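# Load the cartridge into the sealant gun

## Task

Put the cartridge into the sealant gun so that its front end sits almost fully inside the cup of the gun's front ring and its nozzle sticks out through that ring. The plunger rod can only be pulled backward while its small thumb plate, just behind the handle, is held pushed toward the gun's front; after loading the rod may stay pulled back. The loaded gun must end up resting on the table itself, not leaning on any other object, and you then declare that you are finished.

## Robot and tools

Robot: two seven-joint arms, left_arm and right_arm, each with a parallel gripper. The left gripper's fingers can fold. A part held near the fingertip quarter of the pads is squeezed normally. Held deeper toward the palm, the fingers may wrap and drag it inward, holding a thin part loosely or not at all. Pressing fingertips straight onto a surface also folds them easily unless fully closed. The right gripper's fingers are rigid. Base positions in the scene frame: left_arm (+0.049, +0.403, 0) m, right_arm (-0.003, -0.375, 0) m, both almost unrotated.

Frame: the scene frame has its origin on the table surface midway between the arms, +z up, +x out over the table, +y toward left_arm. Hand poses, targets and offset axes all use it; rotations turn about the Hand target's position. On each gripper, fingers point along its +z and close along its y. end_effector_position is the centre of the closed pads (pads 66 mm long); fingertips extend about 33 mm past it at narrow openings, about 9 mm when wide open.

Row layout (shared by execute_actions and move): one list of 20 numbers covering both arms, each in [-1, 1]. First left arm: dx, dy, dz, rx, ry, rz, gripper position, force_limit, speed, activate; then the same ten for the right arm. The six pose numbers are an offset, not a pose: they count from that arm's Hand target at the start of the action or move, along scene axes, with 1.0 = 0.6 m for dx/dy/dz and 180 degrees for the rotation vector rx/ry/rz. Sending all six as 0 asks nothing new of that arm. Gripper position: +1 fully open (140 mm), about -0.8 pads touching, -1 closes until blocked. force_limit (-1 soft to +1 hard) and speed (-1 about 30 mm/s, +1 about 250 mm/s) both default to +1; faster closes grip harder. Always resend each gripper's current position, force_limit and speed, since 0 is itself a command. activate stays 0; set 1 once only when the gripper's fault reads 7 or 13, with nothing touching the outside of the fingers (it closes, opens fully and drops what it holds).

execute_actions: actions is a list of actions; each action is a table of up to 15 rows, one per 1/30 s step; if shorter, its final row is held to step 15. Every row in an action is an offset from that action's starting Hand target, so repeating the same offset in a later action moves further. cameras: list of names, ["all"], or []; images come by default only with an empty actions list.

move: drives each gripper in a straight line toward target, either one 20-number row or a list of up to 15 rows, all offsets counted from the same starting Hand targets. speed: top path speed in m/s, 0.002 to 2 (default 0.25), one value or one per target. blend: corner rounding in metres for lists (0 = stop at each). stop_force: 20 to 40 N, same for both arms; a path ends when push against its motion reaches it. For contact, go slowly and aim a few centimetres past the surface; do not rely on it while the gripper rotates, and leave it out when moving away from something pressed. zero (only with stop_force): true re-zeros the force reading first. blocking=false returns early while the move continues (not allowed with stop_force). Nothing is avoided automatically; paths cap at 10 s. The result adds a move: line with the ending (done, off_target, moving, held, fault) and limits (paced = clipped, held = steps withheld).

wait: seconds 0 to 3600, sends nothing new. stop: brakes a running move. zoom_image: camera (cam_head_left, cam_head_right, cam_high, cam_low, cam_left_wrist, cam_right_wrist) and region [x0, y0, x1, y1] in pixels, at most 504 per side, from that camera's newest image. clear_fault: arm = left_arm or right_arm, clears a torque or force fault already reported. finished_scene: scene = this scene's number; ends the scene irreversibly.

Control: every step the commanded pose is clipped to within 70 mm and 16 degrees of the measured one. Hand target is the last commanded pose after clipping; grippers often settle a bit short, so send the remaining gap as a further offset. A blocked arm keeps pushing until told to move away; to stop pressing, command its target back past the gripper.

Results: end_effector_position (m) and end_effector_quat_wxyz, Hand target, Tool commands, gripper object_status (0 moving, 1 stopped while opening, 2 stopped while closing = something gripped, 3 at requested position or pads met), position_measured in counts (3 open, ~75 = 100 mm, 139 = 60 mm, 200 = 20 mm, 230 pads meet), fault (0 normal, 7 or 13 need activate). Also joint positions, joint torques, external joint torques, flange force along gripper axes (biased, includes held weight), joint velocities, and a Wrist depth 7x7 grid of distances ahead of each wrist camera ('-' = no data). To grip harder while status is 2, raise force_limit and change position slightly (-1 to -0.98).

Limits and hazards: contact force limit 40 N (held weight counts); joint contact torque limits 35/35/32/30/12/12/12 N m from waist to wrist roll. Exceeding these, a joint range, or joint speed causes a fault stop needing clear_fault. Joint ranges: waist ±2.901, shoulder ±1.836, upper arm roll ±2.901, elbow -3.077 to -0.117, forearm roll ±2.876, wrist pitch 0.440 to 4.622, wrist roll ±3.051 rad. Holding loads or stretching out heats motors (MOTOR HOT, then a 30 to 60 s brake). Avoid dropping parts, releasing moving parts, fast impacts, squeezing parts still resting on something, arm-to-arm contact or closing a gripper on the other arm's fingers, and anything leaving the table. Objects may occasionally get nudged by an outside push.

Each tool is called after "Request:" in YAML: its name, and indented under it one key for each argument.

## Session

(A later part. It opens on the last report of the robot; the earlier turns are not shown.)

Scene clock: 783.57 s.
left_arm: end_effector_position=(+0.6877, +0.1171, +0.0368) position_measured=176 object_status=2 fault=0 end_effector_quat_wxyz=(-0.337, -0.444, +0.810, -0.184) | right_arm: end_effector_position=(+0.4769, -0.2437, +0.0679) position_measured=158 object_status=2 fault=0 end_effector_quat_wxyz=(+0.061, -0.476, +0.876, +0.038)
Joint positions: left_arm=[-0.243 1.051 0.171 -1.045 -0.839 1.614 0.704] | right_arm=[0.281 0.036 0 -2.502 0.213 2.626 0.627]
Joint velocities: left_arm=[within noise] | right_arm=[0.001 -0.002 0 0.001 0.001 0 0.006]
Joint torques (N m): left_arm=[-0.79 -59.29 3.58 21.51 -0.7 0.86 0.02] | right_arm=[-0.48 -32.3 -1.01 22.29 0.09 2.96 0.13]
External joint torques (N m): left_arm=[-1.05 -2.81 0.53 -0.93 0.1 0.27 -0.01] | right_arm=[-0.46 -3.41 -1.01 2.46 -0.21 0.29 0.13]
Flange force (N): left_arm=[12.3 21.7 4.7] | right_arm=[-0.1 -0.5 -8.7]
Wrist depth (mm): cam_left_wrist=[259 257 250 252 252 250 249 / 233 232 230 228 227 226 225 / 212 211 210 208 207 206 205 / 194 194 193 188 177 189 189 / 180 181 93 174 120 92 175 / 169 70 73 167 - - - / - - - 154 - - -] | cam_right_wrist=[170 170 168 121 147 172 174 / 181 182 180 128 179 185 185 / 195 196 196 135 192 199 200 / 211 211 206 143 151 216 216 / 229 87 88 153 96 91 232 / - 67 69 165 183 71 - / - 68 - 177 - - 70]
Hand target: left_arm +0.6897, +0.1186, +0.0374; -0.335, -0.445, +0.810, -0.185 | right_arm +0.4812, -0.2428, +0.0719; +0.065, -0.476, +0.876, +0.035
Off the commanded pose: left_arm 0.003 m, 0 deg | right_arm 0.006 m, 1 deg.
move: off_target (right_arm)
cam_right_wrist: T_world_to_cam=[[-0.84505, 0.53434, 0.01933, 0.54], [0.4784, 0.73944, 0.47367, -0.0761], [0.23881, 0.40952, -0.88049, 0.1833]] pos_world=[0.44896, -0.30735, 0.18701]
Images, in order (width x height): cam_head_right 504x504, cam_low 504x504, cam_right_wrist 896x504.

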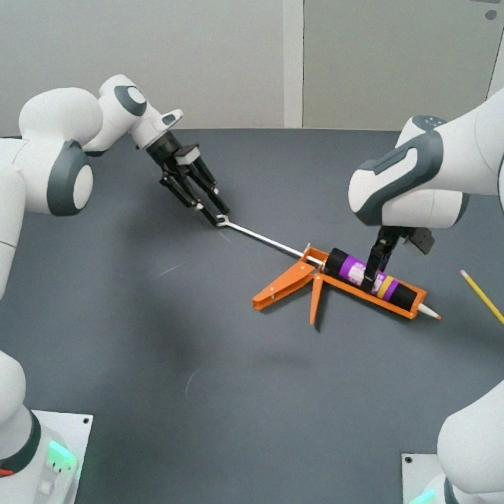

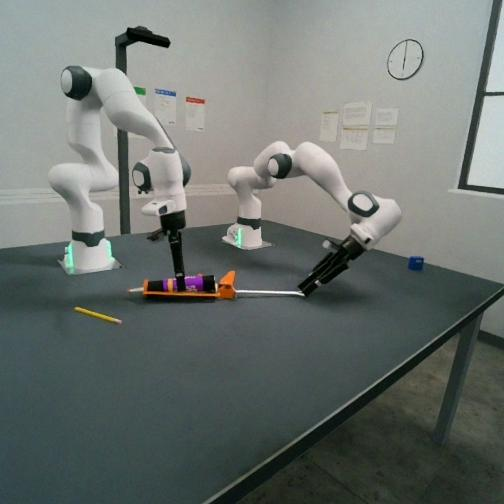

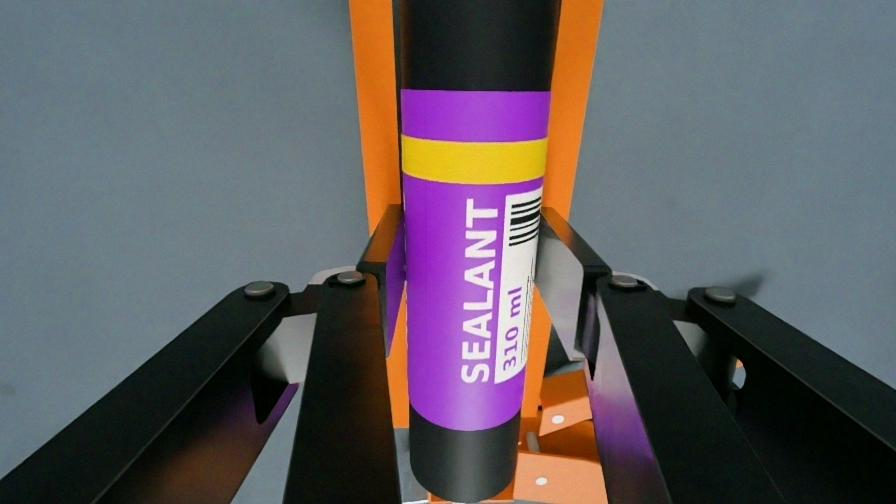

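Request:
move:
  target:
    - [0,0,0,0,0,0,-1,-0.7,-1,0, 0.002,0.0032,-0.0112,-0.0164,0.0104,0,-1,-0.1,-1,0]
    - [0,0,0,0,0,0,-1,-0.7,-1,0, 0.002,0.0032,-0.0105,-0.0164,0.0104,0,0.05,-0.1,-1,0]
  speed: 0.03
  cameras: ["cam_low","cam_head_right","cam_right_wrist"]

Request:
zoom_image:
  camera: "cam_low"
  region: [130, 260, 240, 310]

Request:
zoom_image:
  camera: "cam_head_right"
  region: [300, 220, 450, 330]

Scene clock: 792.60 s.
left_arm: end_effector_position=(+0.6882, +0.1173, +0.0377) position_measured=176 object_status=2 fault=0 end_effector_quat_wxyz=(-0.337, -0.444, +0.810, -0.185) | right_arm: end_effector_position=(+0.4805, -0.2407, +0.0640) position_measured=123 object_status=0 fault=0 end_effector_quat_wxyz=(+0.037, -0.477, +0.878, +0.022)
Joint positions: left_arm=[-0.242 1.05 0.172 -1.045 -0.839 1.614 0.704] | right_arm=[0.298 0.073 -0.001 -2.452 0.115 2.582 0.73]
Joint torques (N m): left_arm=[-0.99 -58.51 3.66 21.3 -0.58 1.06 0.04] | right_arm=[-0.6 -32.19 -0.96 20.07 0.07 2.54 0.07]
External joint torques (N m): left_arm=[-0.85 -2.22 0.82 -1.09 0.24 0.5 0.02] | right_arm=[-0.69 -1.88 -1.1 0.13 -0.3 -0.08 0.07]
Flange force (N): left_arm=[11.1 21.0 5.1] | right_arm=[3.6 1.6 -5.1]
Wrist depth (mm): cam_left_wrist=[261 252 256 253 252 245 250 / 235 233 232 229 229 228 226 / 214 212 211 209 208 207 206 / 195 195 194 175 175 191 190 / 181 183 93 175 106 92 175 / 170 70 73 168 - - - / - - - 155 - - -] | cam_right_wrist=[170 171 169 128 146 172 173 / 181 181 181 136 155 183 184 / 192 193 193 146 172 195 195 / 206 206 162 158 155 208 209 / 217 84 106 170 174 91 219 / - 77 - 186 218 - - / - - - 239 225 - -]
Hand target: left_arm +0.6897, +0.1186, +0.0374; -0.335, -0.445, +0.810, -0.185 | right_arm +0.4824, -0.2408, +0.0656; +0.038, -0.477, +0.878, +0.021
Off the commanded pose: left_arm 0.002 m, 0 deg | right_arm 0.002 m, 0 deg.
move: done; target 2's new numbers were sent with right_arm's hand 0.004 m and 0 deg from that target
cam_right_wrist: T_world_to_cam=[[-0.84401, 0.53611, 0.01566, 0.54174], [0.49157, 0.76155, 0.42237, -0.07591], [0.21451, 0.36418, -0.90629, 0.18017]] pos_world=[0.4559, -0.29824, 0.18687]
Images, in order (width x height): cam_head_right 504x504, cam_low 504x504, cam_right_wrist 896x504.

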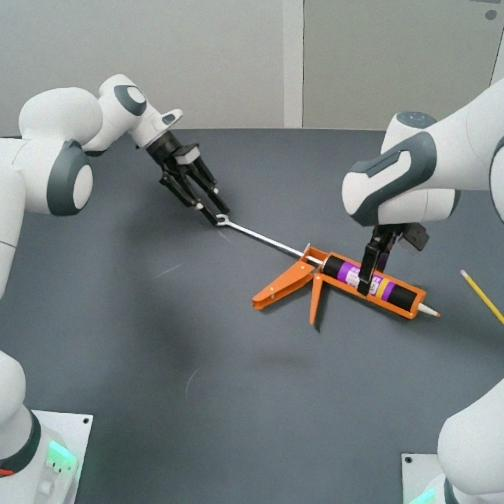

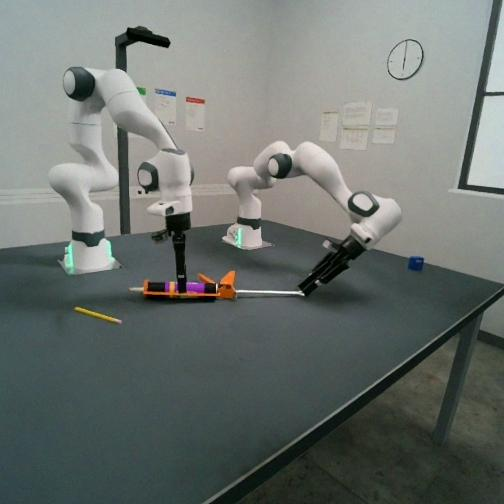

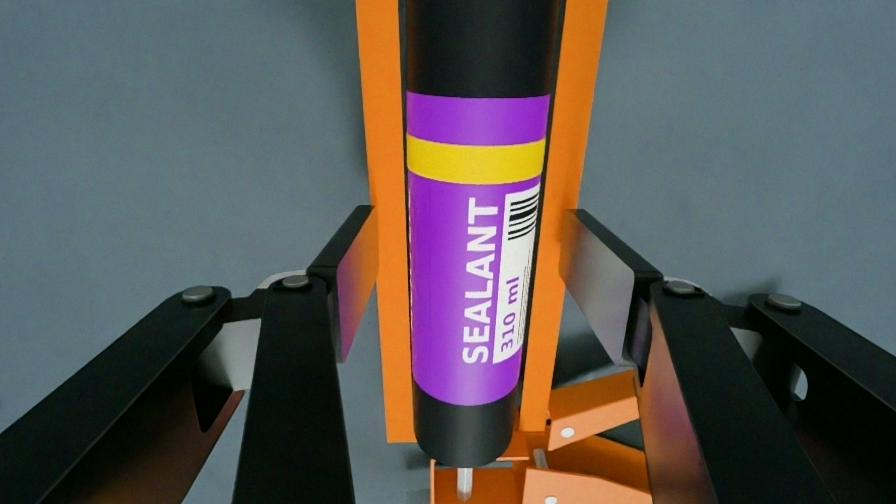

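Scaled by 4.582 from the camera's image (finer frame: 720x720).

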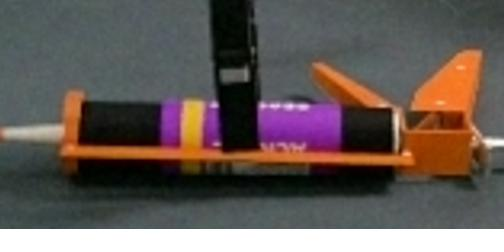

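Scaled by 3.360 from the camera's image (finer frame: 720x720).

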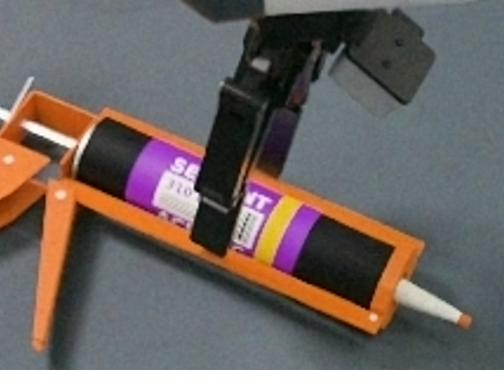

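Request:
move:
  target:
    - [0,0,0,0,0,0,-1,-0.7,-1,0, 0,0,-0.0052,-0.0207,0.0131,0,0.05,-0.1,-1,0]
    - [0,0,0,0,0,0,-1,-0.7,-1,0, 0,0,-0.0052,-0.0207,0.0131,0,-1,-0.4,-1,0]
  speed: 0.04

Request:
move:
  target: [0,0,0,0,0,0,-1,-0.7,-1,0, -0.0107,-0.0169,0,0,0,0,-1,-0.4,-1,0]
  speed: 0.03
  stop_force: 30
  cameras: ["cam_low","cam_head_right","cam_right_wrist"]

Request:
zoom_image:
  camera: "cam_low"
  region: [130, 260, 240, 310]

Request:
zoom_image:
  camera: "cam_head_right"
  region: [300, 220, 450, 330]

Scene clock: 807.50 s.
left_arm: end_effector_position=(+0.6884, +0.1172, +0.0384) position_measured=176 object_status=2 fault=0 end_effector_quat_wxyz=(-0.337, -0.444, +0.810, -0.185) | right_arm: end_effector_position=(+0.4808, -0.2394, +0.0625) position_measured=160 object_status=0 fault=0 end_effector_quat_wxyz=(+0.004, -0.478, +0.878, +0.003)
Joint positions: left_arm=[-0.242 1.049 0.172 -1.045 -0.839 1.614 0.704] | right_arm=[0.324 0.107 -0.006 -2.392 0.015 2.506 0.832]
Joint torques (N m): left_arm=[-1.01 -58.05 3.43 21.22 -0.62 1.15 0.09] | right_arm=[-1.6 -31.51 -1.87 20.19 0.13 2.84 0.14]
External joint torques (N m): left_arm=[-0.95 -1.81 0.56 -1.13 0.19 0.6 0.07] | right_arm=[-1.5 0.07 -1.85 0.06 -0.32 0.33 0.14]
Flange force (N): left_arm=[10.3 19.7 5.5] | right_arm=[1.9 -2.2 0.9]
Wrist depth (mm): cam_left_wrist=[262 259 256 254 253 251 250 / 235 234 236 231 229 228 226 / 214 212 208 207 209 208 207 / 196 196 195 174 177 191 191 / 181 183 92 174 120 92 176 / 171 70 73 169 - - - / - - - 155 - - -] | cam_right_wrist=[- 174 174 132 151 176 177 / - 183 180 138 162 185 187 / 192 193 193 146 169 195 196 / 203 204 200 154 153 206 206 / 214 87 91 165 111 90 216 / - 66 69 176 204 76 - / - 67 - 189 - - 69]
Hand target: left_arm +0.6897, +0.1186, +0.0374; -0.335, -0.445, +0.810, -0.185 | right_arm +0.4824, -0.2408, +0.0625; +0.005, -0.477, +0.879, +0.002
Off the commanded pose: left_arm 0.002 m, 0 deg | right_arm 0.002 m, 0 deg.
move: done

Scene clock: 808.93 s.
left_arm: end_effector_position=(+0.6879, +0.1161, +0.0384) position_measured=176 object_status=2 fault=0 end_effector_quat_wxyz=(-0.337, -0.443, +0.810, -0.185) | right_arm: end_effector_position=(+0.4770, -0.2452, +0.0631) position_measured=160 object_status=2 fault=0 end_effector_quat_wxyz=(+0.007, -0.478, +0.878, +0.002)
Joint positions: left_arm=[-0.244 1.049 0.171 -1.045 -0.84 1.614 0.704] | right_arm=[0.319 0.089 -0.01 -2.417 0.015 2.519 0.823]
Joint torques (N m): left_arm=[-0.34 -58.08 4.14 21.41 -0.59 1.17 0.08] | right_arm=[-3.08 -32.92 -3.33 18.31 -0.21 1.81 -0.27]
External joint torques (N m): left_arm=[0.03 -1.76 1.44 -1 0.24 0.63 0.06] | right_arm=[-3.03 -1.93 -3.34 -1.78 -0.66 -0.72 -0.26]
Flange force (N): left_arm=[8.6 18.4 3.9] | right_arm=[12.0 1.7 -5.6]
Wrist depth (mm): cam_left_wrist=[263 259 257 254 254 252 250 / 236 234 233 231 230 228 226 / 215 213 212 210 208 208 208 / 197 196 195 175 177 191 191 / 182 184 93 173 107 92 176 / 171 70 73 - - - - / - - - 156 - - -] | cam_right_wrist=[175 175 175 131 151 175 176 / 184 185 184 138 162 185 186 / 193 194 194 146 172 195 194 / 204 205 200 154 155 206 210 / 217 87 91 165 111 90 219 / - 66 69 177 - 76 - / - 67 - 191 - - 69]
Hand target: left_arm +0.6897, +0.1186, +0.0374; -0.335, -0.445, +0.810, -0.185 | right_arm +0.4759, -0.2510, +0.0625; +0.005, -0.477, +0.879, +0.002
Off the commanded pose: left_arm 0.003 m, 0 deg | right_arm 0.006 m, 0 deg.
move: off_target (right_arm)
cam_right_wrist: T_world_to_cam=[[-0.84488, 0.53488, 0.00943, 0.54172], [0.50241, 0.78729, 0.35744, -0.06518], [0.18377, 0.30673, -0.93389, 0.1841]] pos_world=[0.4566, -0.29491, 0.19012]
Images, in order (width x height): cam_head_right 504x504, cam_low 504x504, cam_right_wrist 896x504.

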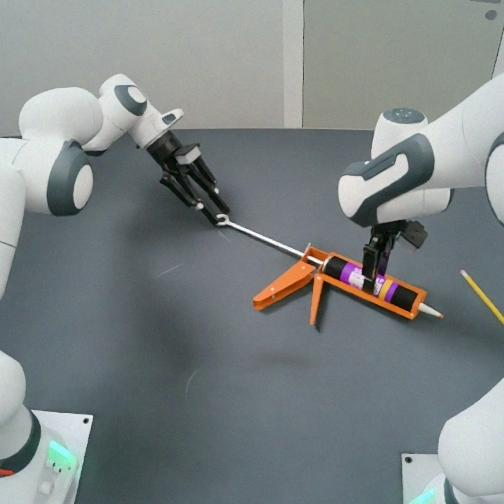

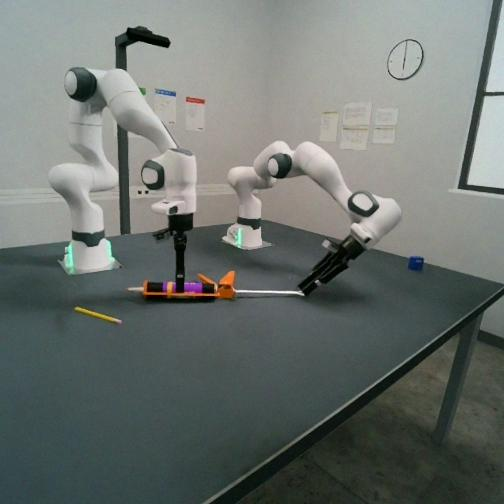

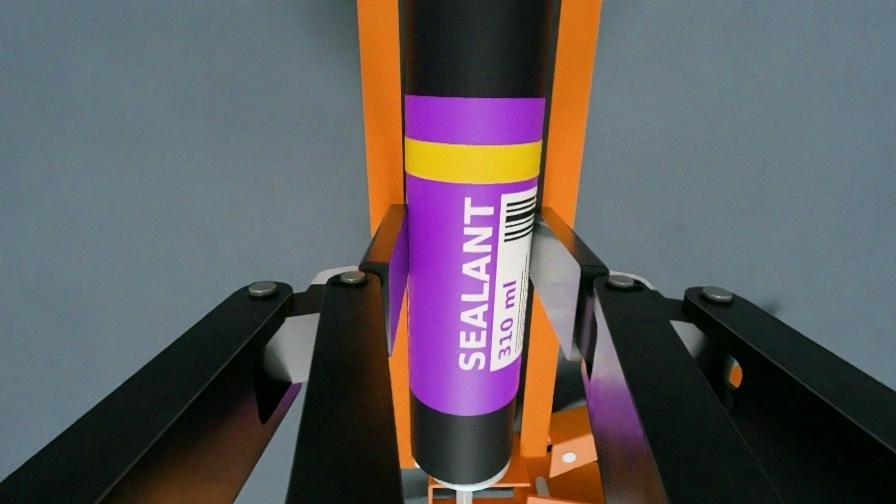

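Scaled by 4.582 from the camera's image (finer frame: 720x720).

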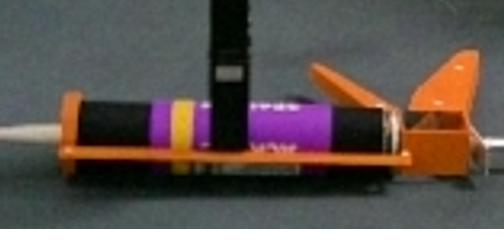

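Scaled by 3.360 from the camera's image (finer frame: 720x720).

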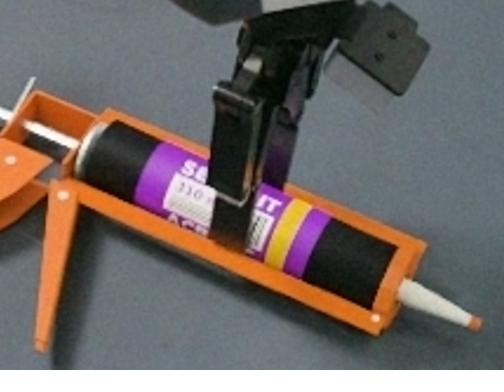

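Request:
zoom_image:
  camera: "cam_head_right"
  region: [390, 270, 450, 330]

Request:
zoom_image:
  camera: "cam_low"
  region: [120, 265, 180, 310]

Request:
move:
  target: [0,0,0,0,0,0,-1,-0.7,-1,0, -0.0107,-0.0169,0,0,0,0,-0.98,0.1,-1,0]
  speed: 0.03
  stop_force: 30
  cameras: ["cam_low","cam_head_right","cam_right_wrist"]

Request:
zoom_image:
  camera: "cam_low"
  region: [120, 265, 180, 310]

Request:
zoom_image:
  camera: "cam_head_right"
  region: [390, 270, 450, 330]

Scaled by 8.400 from the camera's image (finer frame: 720x720).

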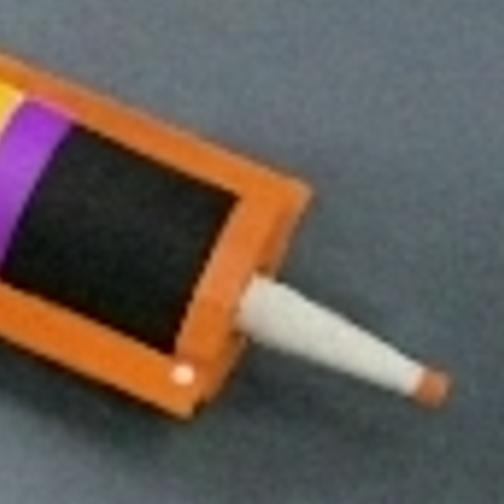

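Scaled by 8.400 from the camera's image (finer frame: 720x720).

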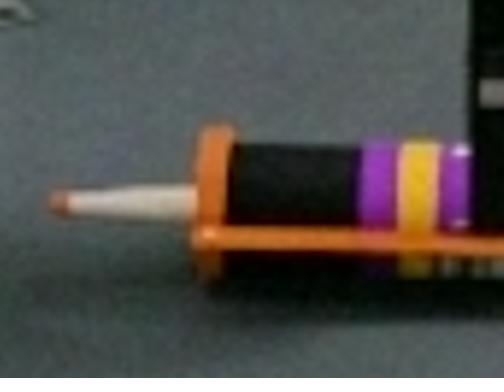

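Scene clock: 819.27 s.
left_arm: end_effector_position=(+0.6833, +0.1082, +0.0396) position_measured=176 object_status=2 fault=0 end_effector_quat_wxyz=(-0.343, -0.439, +0.810, -0.185) | right_arm: end_effector_position=(+0.4716, -0.2535, +0.0630) position_measured=163 object_status=2 fault=0 end_effector_quat_wxyz=(+0.009, -0.480, +0.877, +0.002)
Joint positions: left_arm=[-0.253 1.05 0.172 -1.046 -0.848 1.607 0.704] | right_arm=[0.309 0.069 -0.014 -2.445 0.015 2.531 0.805]
Joint velocities: left_arm=[-0.002 -0.001 0.004 0 -0.002 -0.001 -0.001] | right_arm=[within noise]
Joint torques (N m): left_arm=[3.66 -58.53 7.58 21.86 0.23 1.83 0.19] | right_arm=[-4.21 -33.15 -4.37 17.77 -0.46 1.14 -0.28]
External joint torques (N m): left_arm=[3.64 -2.33 4.69 -0.46 1.07 1.3 0.17] | right_arm=[-4.09 -3.15 -4.28 -2.04 -0.9 -1.37 -0.28]
Flange force (N): left_arm=[4.6 17.8 -0.6] | right_arm=[15.8 2.6 -10.2]
Wrist depth (mm): cam_left_wrist=[267 265 262 259 258 257 255 / 238 236 235 233 233 231 230 / 217 215 214 213 211 210 209 / 198 197 196 180 178 193 192 / 182 185 93 175 107 92 177 / 172 70 73 170 - - - / - - - 156 - - -] | cam_right_wrist=[175 174 175 131 150 176 175 / 184 184 184 138 156 185 185 / 194 194 194 147 190 195 194 / 205 205 203 154 156 206 206 / 217 87 89 165 96 90 218 / - 66 69 177 - 75 - / - 66 - 193 - - 69]
Hand target: left_arm +0.6897, +0.1186, +0.0374; -0.335, -0.445, +0.810, -0.185 | right_arm +0.4695, -0.2611, +0.0625; +0.005, -0.477, +0.879, +0.002
Off the commanded pose: left_arm 0.012 m, 1 deg | right_arm 0.008 m, 1 deg.
move: off_target (right_arm)
cam_right_wrist: T_world_to_cam=[[-0.84709, 0.53141, 0.00662, 0.54189], [0.4979, 0.7892, 0.35952, -0.0534], [0.18584, 0.30784, -0.93311, 0.1867]] pos_world=[0.45092, -0.3033, 0.18983]
Images, in order (width x height): cam_head_right 504x504, cam_low 504x504, cam_right_wrist 896x504.

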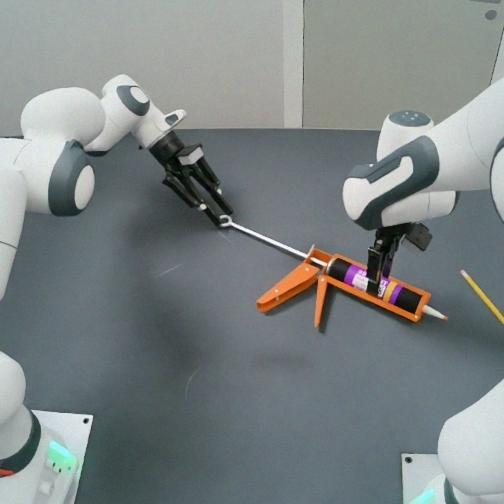

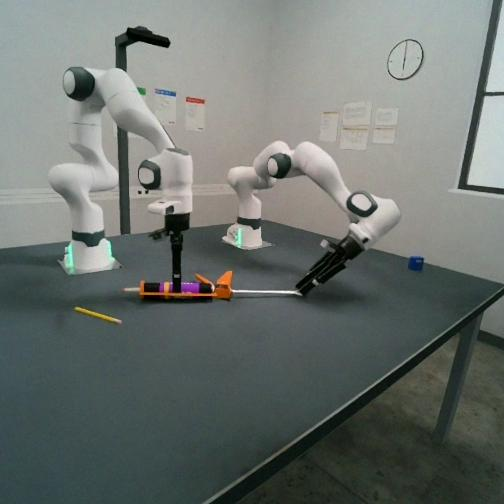

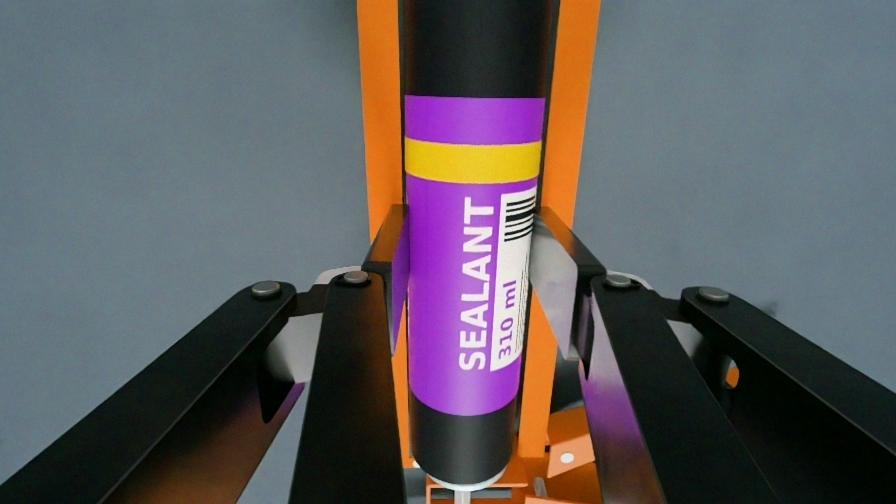

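Scaled by 8.400 from the camera's image (finer frame: 720x720).

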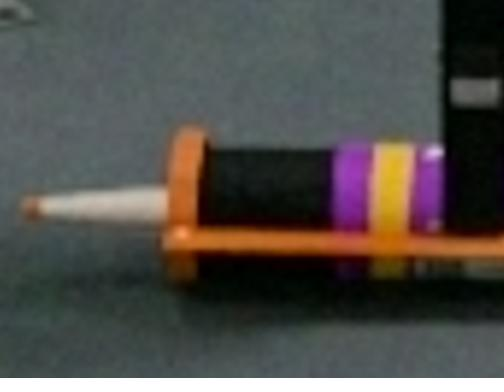

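Scaled by 8.400 from the camera's image (finer frame: 720x720).

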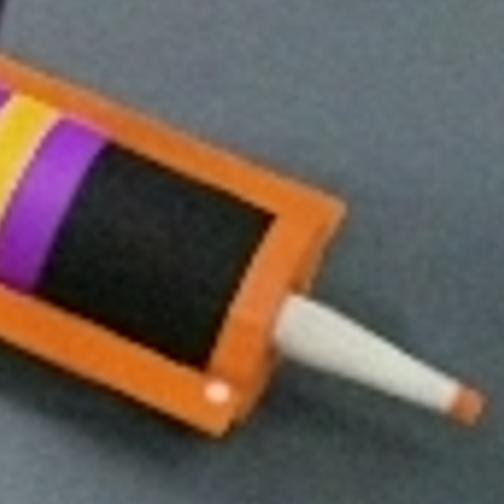

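Request:
move:
  target: [-0.0107,-0.0173,0.003,0,0,0,-1,-0.7,-1,0, 0.0035,0.0127,0,0,0,0,-0.98,0.1,-1,0]
  speed: 0.05

Request:
move:
  target:
    - [0,0,0,0,0,0,-1,-0.7,-1,0, 0,0,0.001,0,0,0,0.1,0.1,-1,0]
    - [0,0,0,0,0,0,-1,-0.7,-1,0, -0.0268,-0.0423,0.2,0,0,0,0.1,0.1,-1,0]
  speed: 0.2
  cameras: ["cam_right_wrist","cam_low","cam_head_right","cam_left_wrist"]

Request:
zoom_image:
  camera: "cam_right_wrist"
  region: [340, 0, 620, 180]

Request:
zoom_image:
  camera: "cam_low"
  region: [110, 260, 250, 320]

Scene clock: 833.83 s.
left_arm: end_effector_position=(+0.6823, +0.1081, +0.0401) position_measured=176 object_status=2 fault=0 end_effector_quat_wxyz=(-0.337, -0.445, +0.809, -0.184) | right_arm: end_effector_position=(+0.4719, -0.2534, +0.0627) position_measured=163 object_status=2 fault=0 end_effector_quat_wxyz=(+0.006, -0.479, +0.878, +0.002)
Joint positions: left_arm=[-0.265 1.023 0.179 -1.089 -0.849 1.632 0.705] | right_arm=[0.31 0.074 -0.014 -2.438 0.015 2.523 0.809]
Joint velocities: left_arm=[0.001 -0.001 -0.001 -0.002 -0.001 0.003 0.002] | right_arm=[within noise]
Joint torques (N m): left_arm=[-1.64 -58.07 3.13 20.27 -0.76 1.08 0.22] | right_arm=[-0.69 -30.94 -1.07 19.89 0.31 2.16 0.28]
External joint torques (N m): left_arm=[-1.46 -2.17 0.09 -2.02 0.03 0.53 0.2] | right_arm=[-0.72 -0.71 -1.13 0.03 -0.13 -0.35 0.28]
Flange force (N): left_arm=[13.6 27.2 7.6] | right_arm=[1.8 0.0 -2.6]
Wrist depth (mm): cam_left_wrist=[262 261 259 257 256 255 254 / 237 235 235 232 231 230 229 / 220 214 213 212 211 210 209 / 198 197 196 183 178 193 192 / 183 185 93 175 107 92 178 / 172 70 73 170 168 - - / - - - 157 - - -] | cam_right_wrist=[174 175 173 132 150 175 176 / 183 183 182 138 162 186 186 / 193 193 193 147 190 195 195 / 203 203 202 154 155 206 207 / 217 82 89 165 96 90 219 / - 66 69 177 - 75 - / - 66 - 190 - - 69]
Hand target: left_arm +0.6833, +0.1082, +0.0392; -0.335, -0.445, +0.810, -0.185 | right_arm +0.4716, -0.2535, +0.0625; +0.005, -0.477, +0.879, +0.002
Off the commanded pose: left_arm 0.001 m, 0 deg | right_arm 0.000 m, 0 deg.
move: done

Scene clock: 836.57 s.
left_arm: end_effector_position=(+0.6823, +0.1081, +0.0398) position_measured=176 object_status=2 fault=0 end_effector_quat_wxyz=(-0.337, -0.445, +0.809, -0.184) | right_arm: end_effector_position=(+0.4560, -0.2773, +0.1822) position_measured=117 object_status=3 fault=0 end_effector_quat_wxyz=(+0.006, -0.475, +0.880, +0.003)
Joint positions: left_arm=[-0.265 1.023 0.179 -1.089 -0.849 1.633 0.705] | right_arm=[0.291 -0.199 -0.037 -2.398 0.002 2.21 0.787]
Joint velocities: left_arm=[within noise] | right_arm=[-0.001 0 0 0 0 -0.004 -0.003]
Joint torques (N m): left_arm=[-1.72 -58.18 3.12 20.81 -0.71 1.04 0.18] | right_arm=[-0.59 -25.49 -1.21 23.24 0.29 2.19 -0.25]
External joint torques (N m): left_arm=[-1.64 -2.18 0.03 -1.53 0.08 0.48 0.16] | right_arm=[-0.57 -1.32 -1.23 -0.11 -0.33 -0.33 -0.25]
Flange force (N): left_arm=[12.4 23.2 6.5] | right_arm=[4.8 1.2 -2.5]
Wrist depth (mm): cam_left_wrist=[263 260 259 256 255 255 253 / 236 235 234 233 231 229 229 / 215 214 212 212 211 209 209 / 197 197 196 172 178 193 190 / 182 185 93 174 107 92 178 / 172 70 73 170 - - - / - - - 157 - - -] | cam_right_wrist=[283 280 285 277 279 289 284 / 294 300 297 257 297 294 298 / 309 309 312 272 312 317 314 / 329 335 139 291 157 327 331 / 341 81 102 315 137 94 344 / - 88 372 349 340 - 90 / - - - 397 - - -]
Hand target: left_arm +0.6833, +0.1082, +0.0392; -0.335, -0.445, +0.810, -0.185 | right_arm +0.4555, -0.2789, +0.1825; +0.005, -0.477, +0.879, +0.002
Off the commanded pose: left_arm 0.001 m, 0 deg | right_arm 0.002 m, 0 deg.
move: done
cam_left_wrist: T_world_to_cam=[[-0.84208, 0.53926, -0.00992, 0.53047], [0.48933, 0.75612, -0.43455, -0.39339], [-0.22683, -0.37078, -0.90059, 0.37439]] pos_world=[0.72412, 0.1502, 0.17149]
cam_right_wrist: T_world_to_cam=[[-0.84077, 0.54126, 0.01161, 0.53946], [0.50926, 0.78342, 0.35625, -0.07591], [0.18373, 0.30543, -0.93432, 0.30872]] pos_world=[0.4355, -0.32681, 0.30922]
Images, in order (width x height): cam_head_right 504x504, cam_low 504x504, cam_left_wrist 896x504, cam_right_wrist 896x504.

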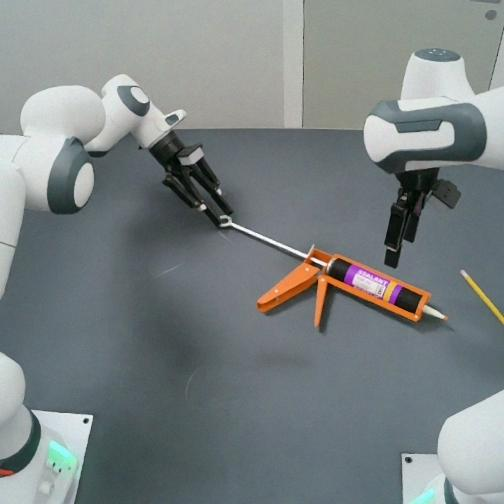

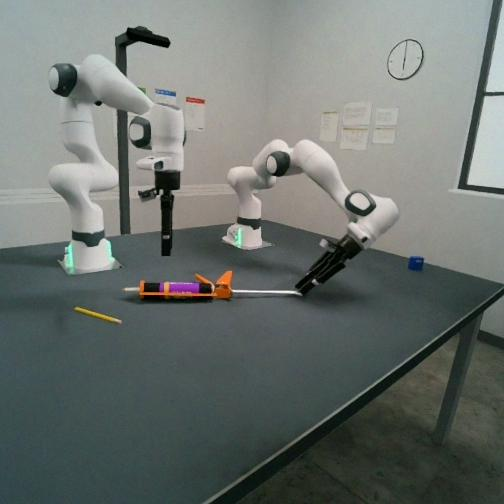

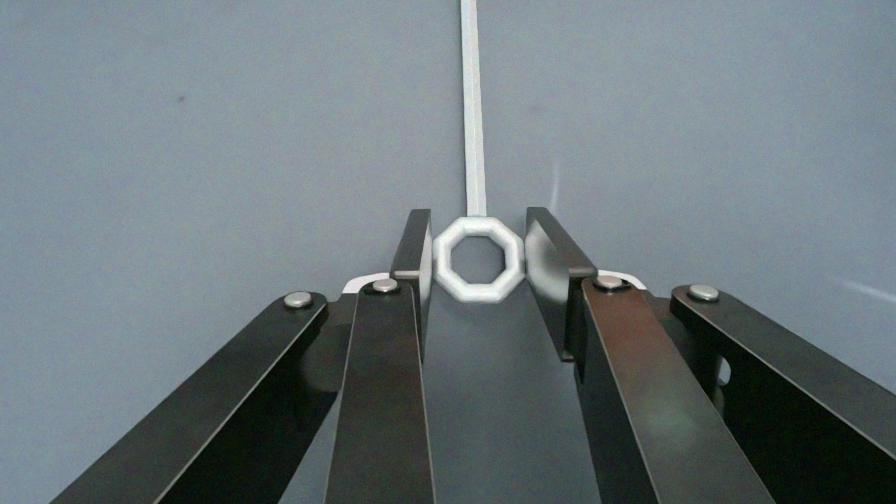

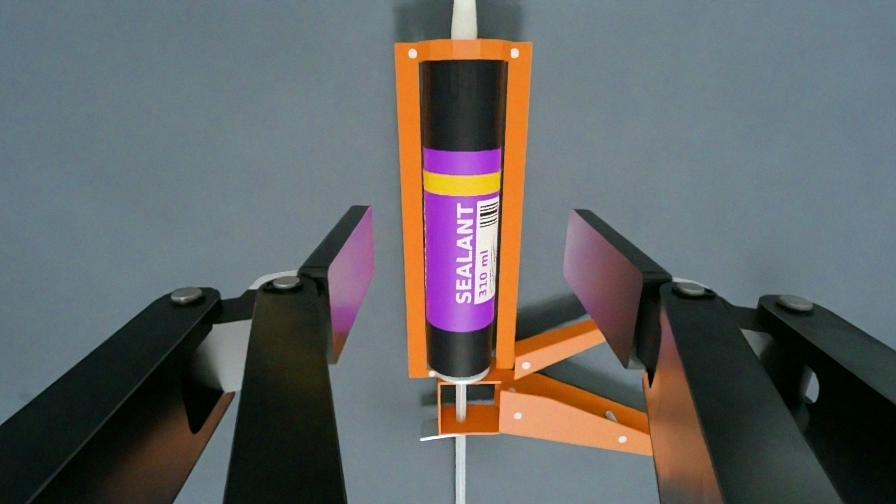

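Scaled by 1.800 from the camera's image (finer frame: 1280x720).

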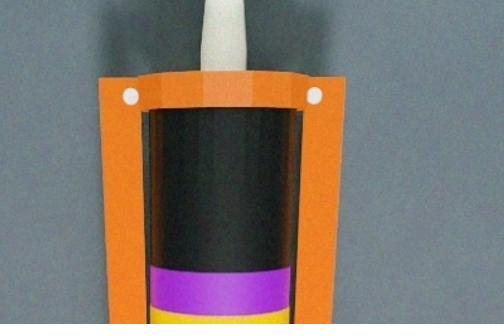

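Scaled by 3.600 from the camera's image (finer frame: 720x720).

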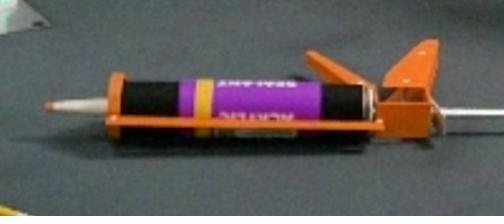

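Request:
move:
  target:
    - [0,0,0,0,0,0,-1,-0.7,-1,0, -0.0983,-0.1468,-0.12,0,0,0,-0.39,-0.5,0,0]
    - [0,0,0,0,0,0,-1,-0.7,-1,0, -0.0983,-0.1468,-0.2342,0,0,0,-0.39,-0.5,0,0]
  speed: [0.2,0.08]
  cameras: ["cam_right_wrist","cam_low","cam_head_right"]

Request:
zoom_image:
  camera: "cam_low"
  region: [100, 250, 240, 310]

Scene clock: 885.97 s.
left_arm: end_effector_position=(+0.6823, +0.1081, +0.0398) position_measured=176 object_status=2 fault=0 end_effector_quat_wxyz=(-0.337, -0.445, +0.809, -0.184) | right_arm: end_effector_position=(+0.3962, -0.3675, +0.0424) position_measured=178 object_status=3 fault=0 end_effector_quat_wxyz=(+0.004, -0.476, +0.879, +0.001)
Joint positions: left_arm=[-0.265 1.023 0.179 -1.089 -0.849 1.633 0.705] | right_arm=[0.236 -0.103 -0.179 -2.735 -0.026 2.638 0.612]
Joint velocities: left_arm=[within noise] | right_arm=[0.001 0 0 -0.001 0 0.005 -0.005]
Joint torques (N m): left_arm=[-1.62 -58.11 3.12 20.79 -0.7 1.01 0.18] | right_arm=[-0.36 -22.34 -0.86 17.89 0.77 2.68 -0.22]
External joint torques (N m): left_arm=[-1.53 -2.35 0.05 -1.42 0.08 0.46 0.16] | right_arm=[-0.38 -0.2 -1.24 -0.26 0.41 0.15 -0.22]
Flange force (N): left_arm=[12.4 23.1 6.2] | right_arm=[2.6 -0.7 0.5]
Wrist depth (mm): cam_left_wrist=[262 260 258 257 256 254 259 / 236 235 234 232 231 230 229 / 215 214 213 211 210 210 209 / 197 197 196 182 178 193 192 / 182 184 92 175 107 92 178 / 172 70 73 170 - - - / - - - 157 - - -] | cam_right_wrist=[154 157 157 158 158 158 159 / 163 165 166 166 166 166 167 / 173 174 174 172 175 175 176 / 183 183 182 151 181 185 186 / 194 190 88 151 96 90 197 / - 66 74 146 - - 71 / - 65 - 159 - - 65]
Hand target: left_arm +0.6833, +0.1082, +0.0392; -0.335, -0.445, +0.810, -0.185 | right_arm +0.3966, -0.3670, +0.0420; +0.005, -0.477, +0.879, +0.002
Off the commanded pose: left_arm 0.001 m, 0 deg | right_arm 0.001 m, 0 deg.
move: done
cam_right_wrist: T_world_to_cam=[[-0.84234, 0.53883, 0.01108, 0.53938], [0.50788, 0.78675, 0.35084, 0.07704], [0.18032, 0.30115, -0.93637, 0.21649]] pos_world=[0.37618, -0.41644, 0.16971]
Images, in order (width x height): cam_head_right 504x504, cam_low 504x504, cam_right_wrist 896x504.

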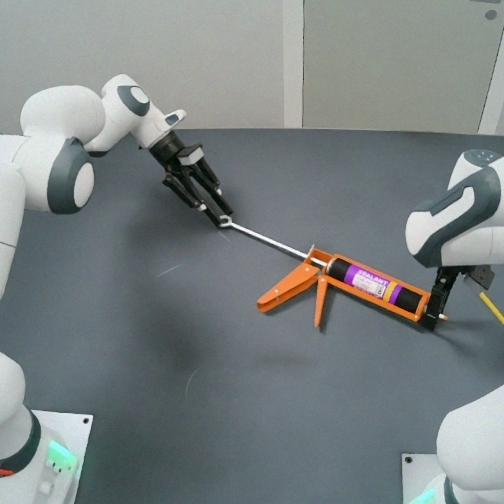

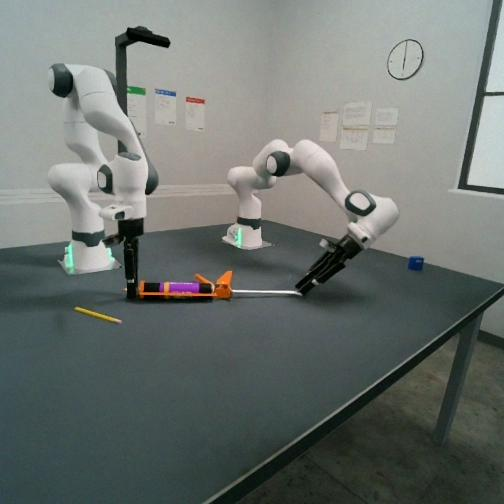

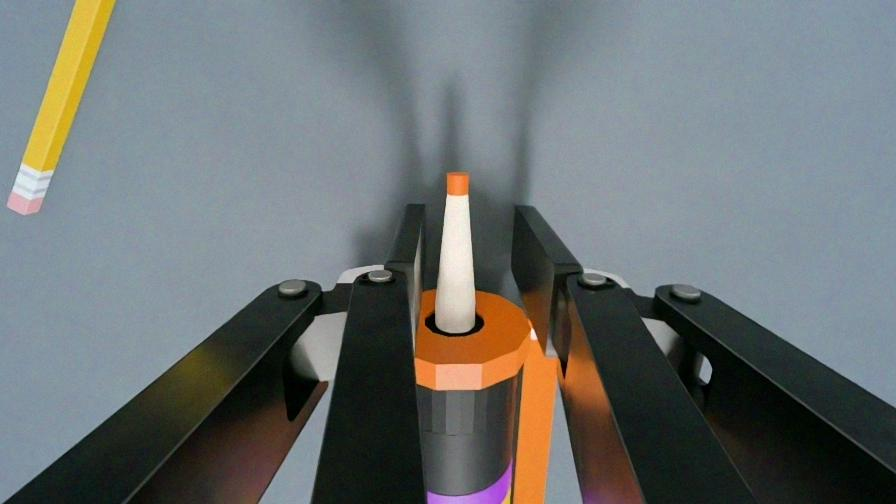

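Scaled by 3.600 from the camera's image (finer frame: 720x720).

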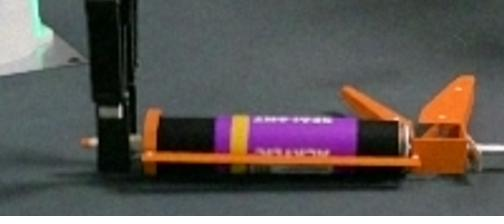

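Request:
zoom_image:
  camera: "cam_right_wrist"
  region: [390, 260, 570, 420]

Request:
move:
  target: [0,0,0,0,0,0,-1,-0.7,-1,0, 0.0285,0.045,0,0,0,0,-0.39,-0.5,0,0]
  speed: 0.04
  stop_force: 25
  cameras: ["cam_right_wrist","cam_low"]

Request:
zoom_image:
  camera: "cam_low"
  region: [100, 250, 240, 310]

Request:
zoom_image:
  camera: "cam_right_wrist"
  region: [390, 160, 570, 320]

Scaled by 2.800 from the camera's image (finer frame: 1280x720).

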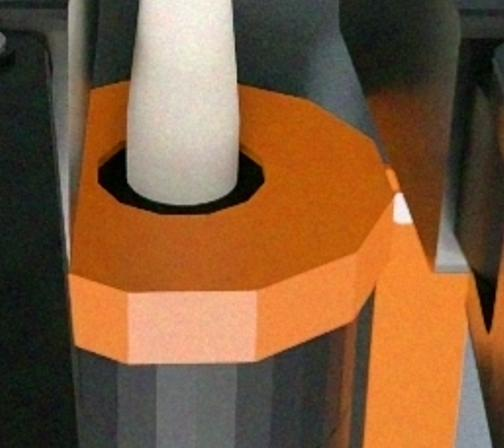

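Scene clock: 893.03 s.
left_arm: end_effector_position=(+0.6894, +0.1147, +0.0427) position_measured=176 object_status=2 fault=0 end_effector_quat_wxyz=(-0.329, -0.450, +0.809, -0.187) | right_arm: end_effector_position=(+0.4075, -0.3479, +0.0398) position_measured=178 object_status=3 fault=0 end_effector_quat_wxyz=(-0.003, -0.477, +0.879, +0.003)
Joint positions: left_arm=[-0.259 1.018 0.183 -1.089 -0.849 1.64 0.705] | right_arm=[0.263 -0.055 -0.153 -2.683 -0.009 2.62 0.648]
Joint torques (N m): left_arm=[-5.22 -55.27 -0.22 19.63 -0.83 -0.01 0.17] | right_arm=[4.32 -24.14 3.81 20.64 1.82 4.27 0.38]
External joint torques (N m): left_arm=[-5.26 0.8 -3.5 -2.8 -0.06 -0.63 0.15] | right_arm=[4.28 -0.15 3.61 2.42 1.46 1.77 0.38]
Flange force (N): left_arm=[11.9 18.5 11.0] | right_arm=[-13.3 0.1 6.0]
Wrist depth (mm): cam_left_wrist=[268 265 261 259 257 253 247 / 247 242 237 235 233 231 229 / 217 217 216 212 212 211 210 / 202 200 201 159 177 195 193 / 187 188 93 178 107 92 180 / 177 69 73 171 171 - - / - - - 158 - - -] | cam_right_wrist=[154 154 156 156 157 158 158 / 161 162 162 163 164 165 166 / 169 170 171 170 173 174 174 / 179 179 179 149 155 182 184 / 189 185 88 135 96 90 195 / - 66 74 145 - - 71 / - 65 - 156 - - 65]
Hand target: left_arm +0.6833, +0.1082, +0.0392; -0.335, -0.445, +0.810, -0.185 | right_arm +0.4137, -0.3400, +0.0420; +0.005, -0.477, +0.879, +0.002
Off the commanded pose: left_arm 0.010 m, 1 deg | right_arm 0.010 m, 1 deg.
move: off_target (right_arm)
cam_right_wrist: T_world_to_cam=[[-0.84273, 0.53791, 0.02127, 0.53782], [0.51176, 0.78825, 0.3417, 0.05609], [0.16704, 0.29885, -0.93957, 0.21095]] pos_world=[0.3893, -0.39656, 0.16759]
Images, in order (width x height): cam_low 504x504, cam_right_wrist 896x504.

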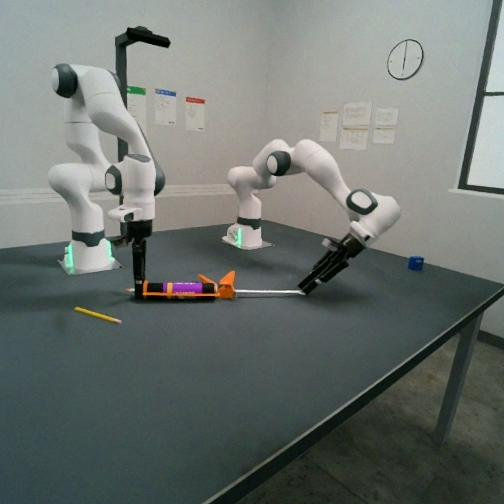

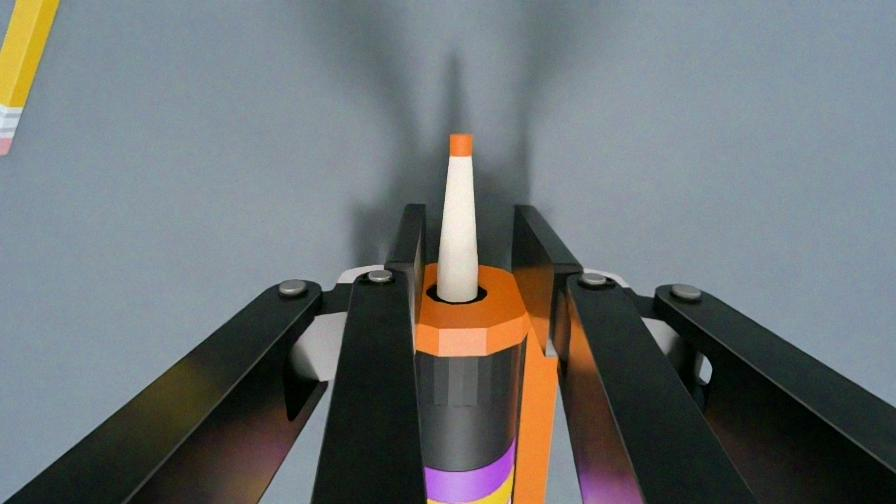

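Scaled by 3.600 from the camera's image (finer frame: 720x720).

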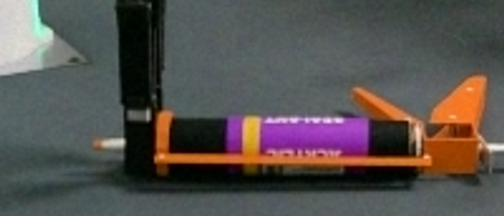

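Scaled by 2.800 from the camera's image (finer frame: 1280x720).

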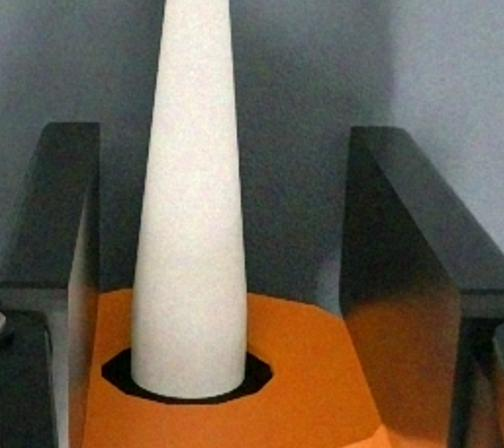

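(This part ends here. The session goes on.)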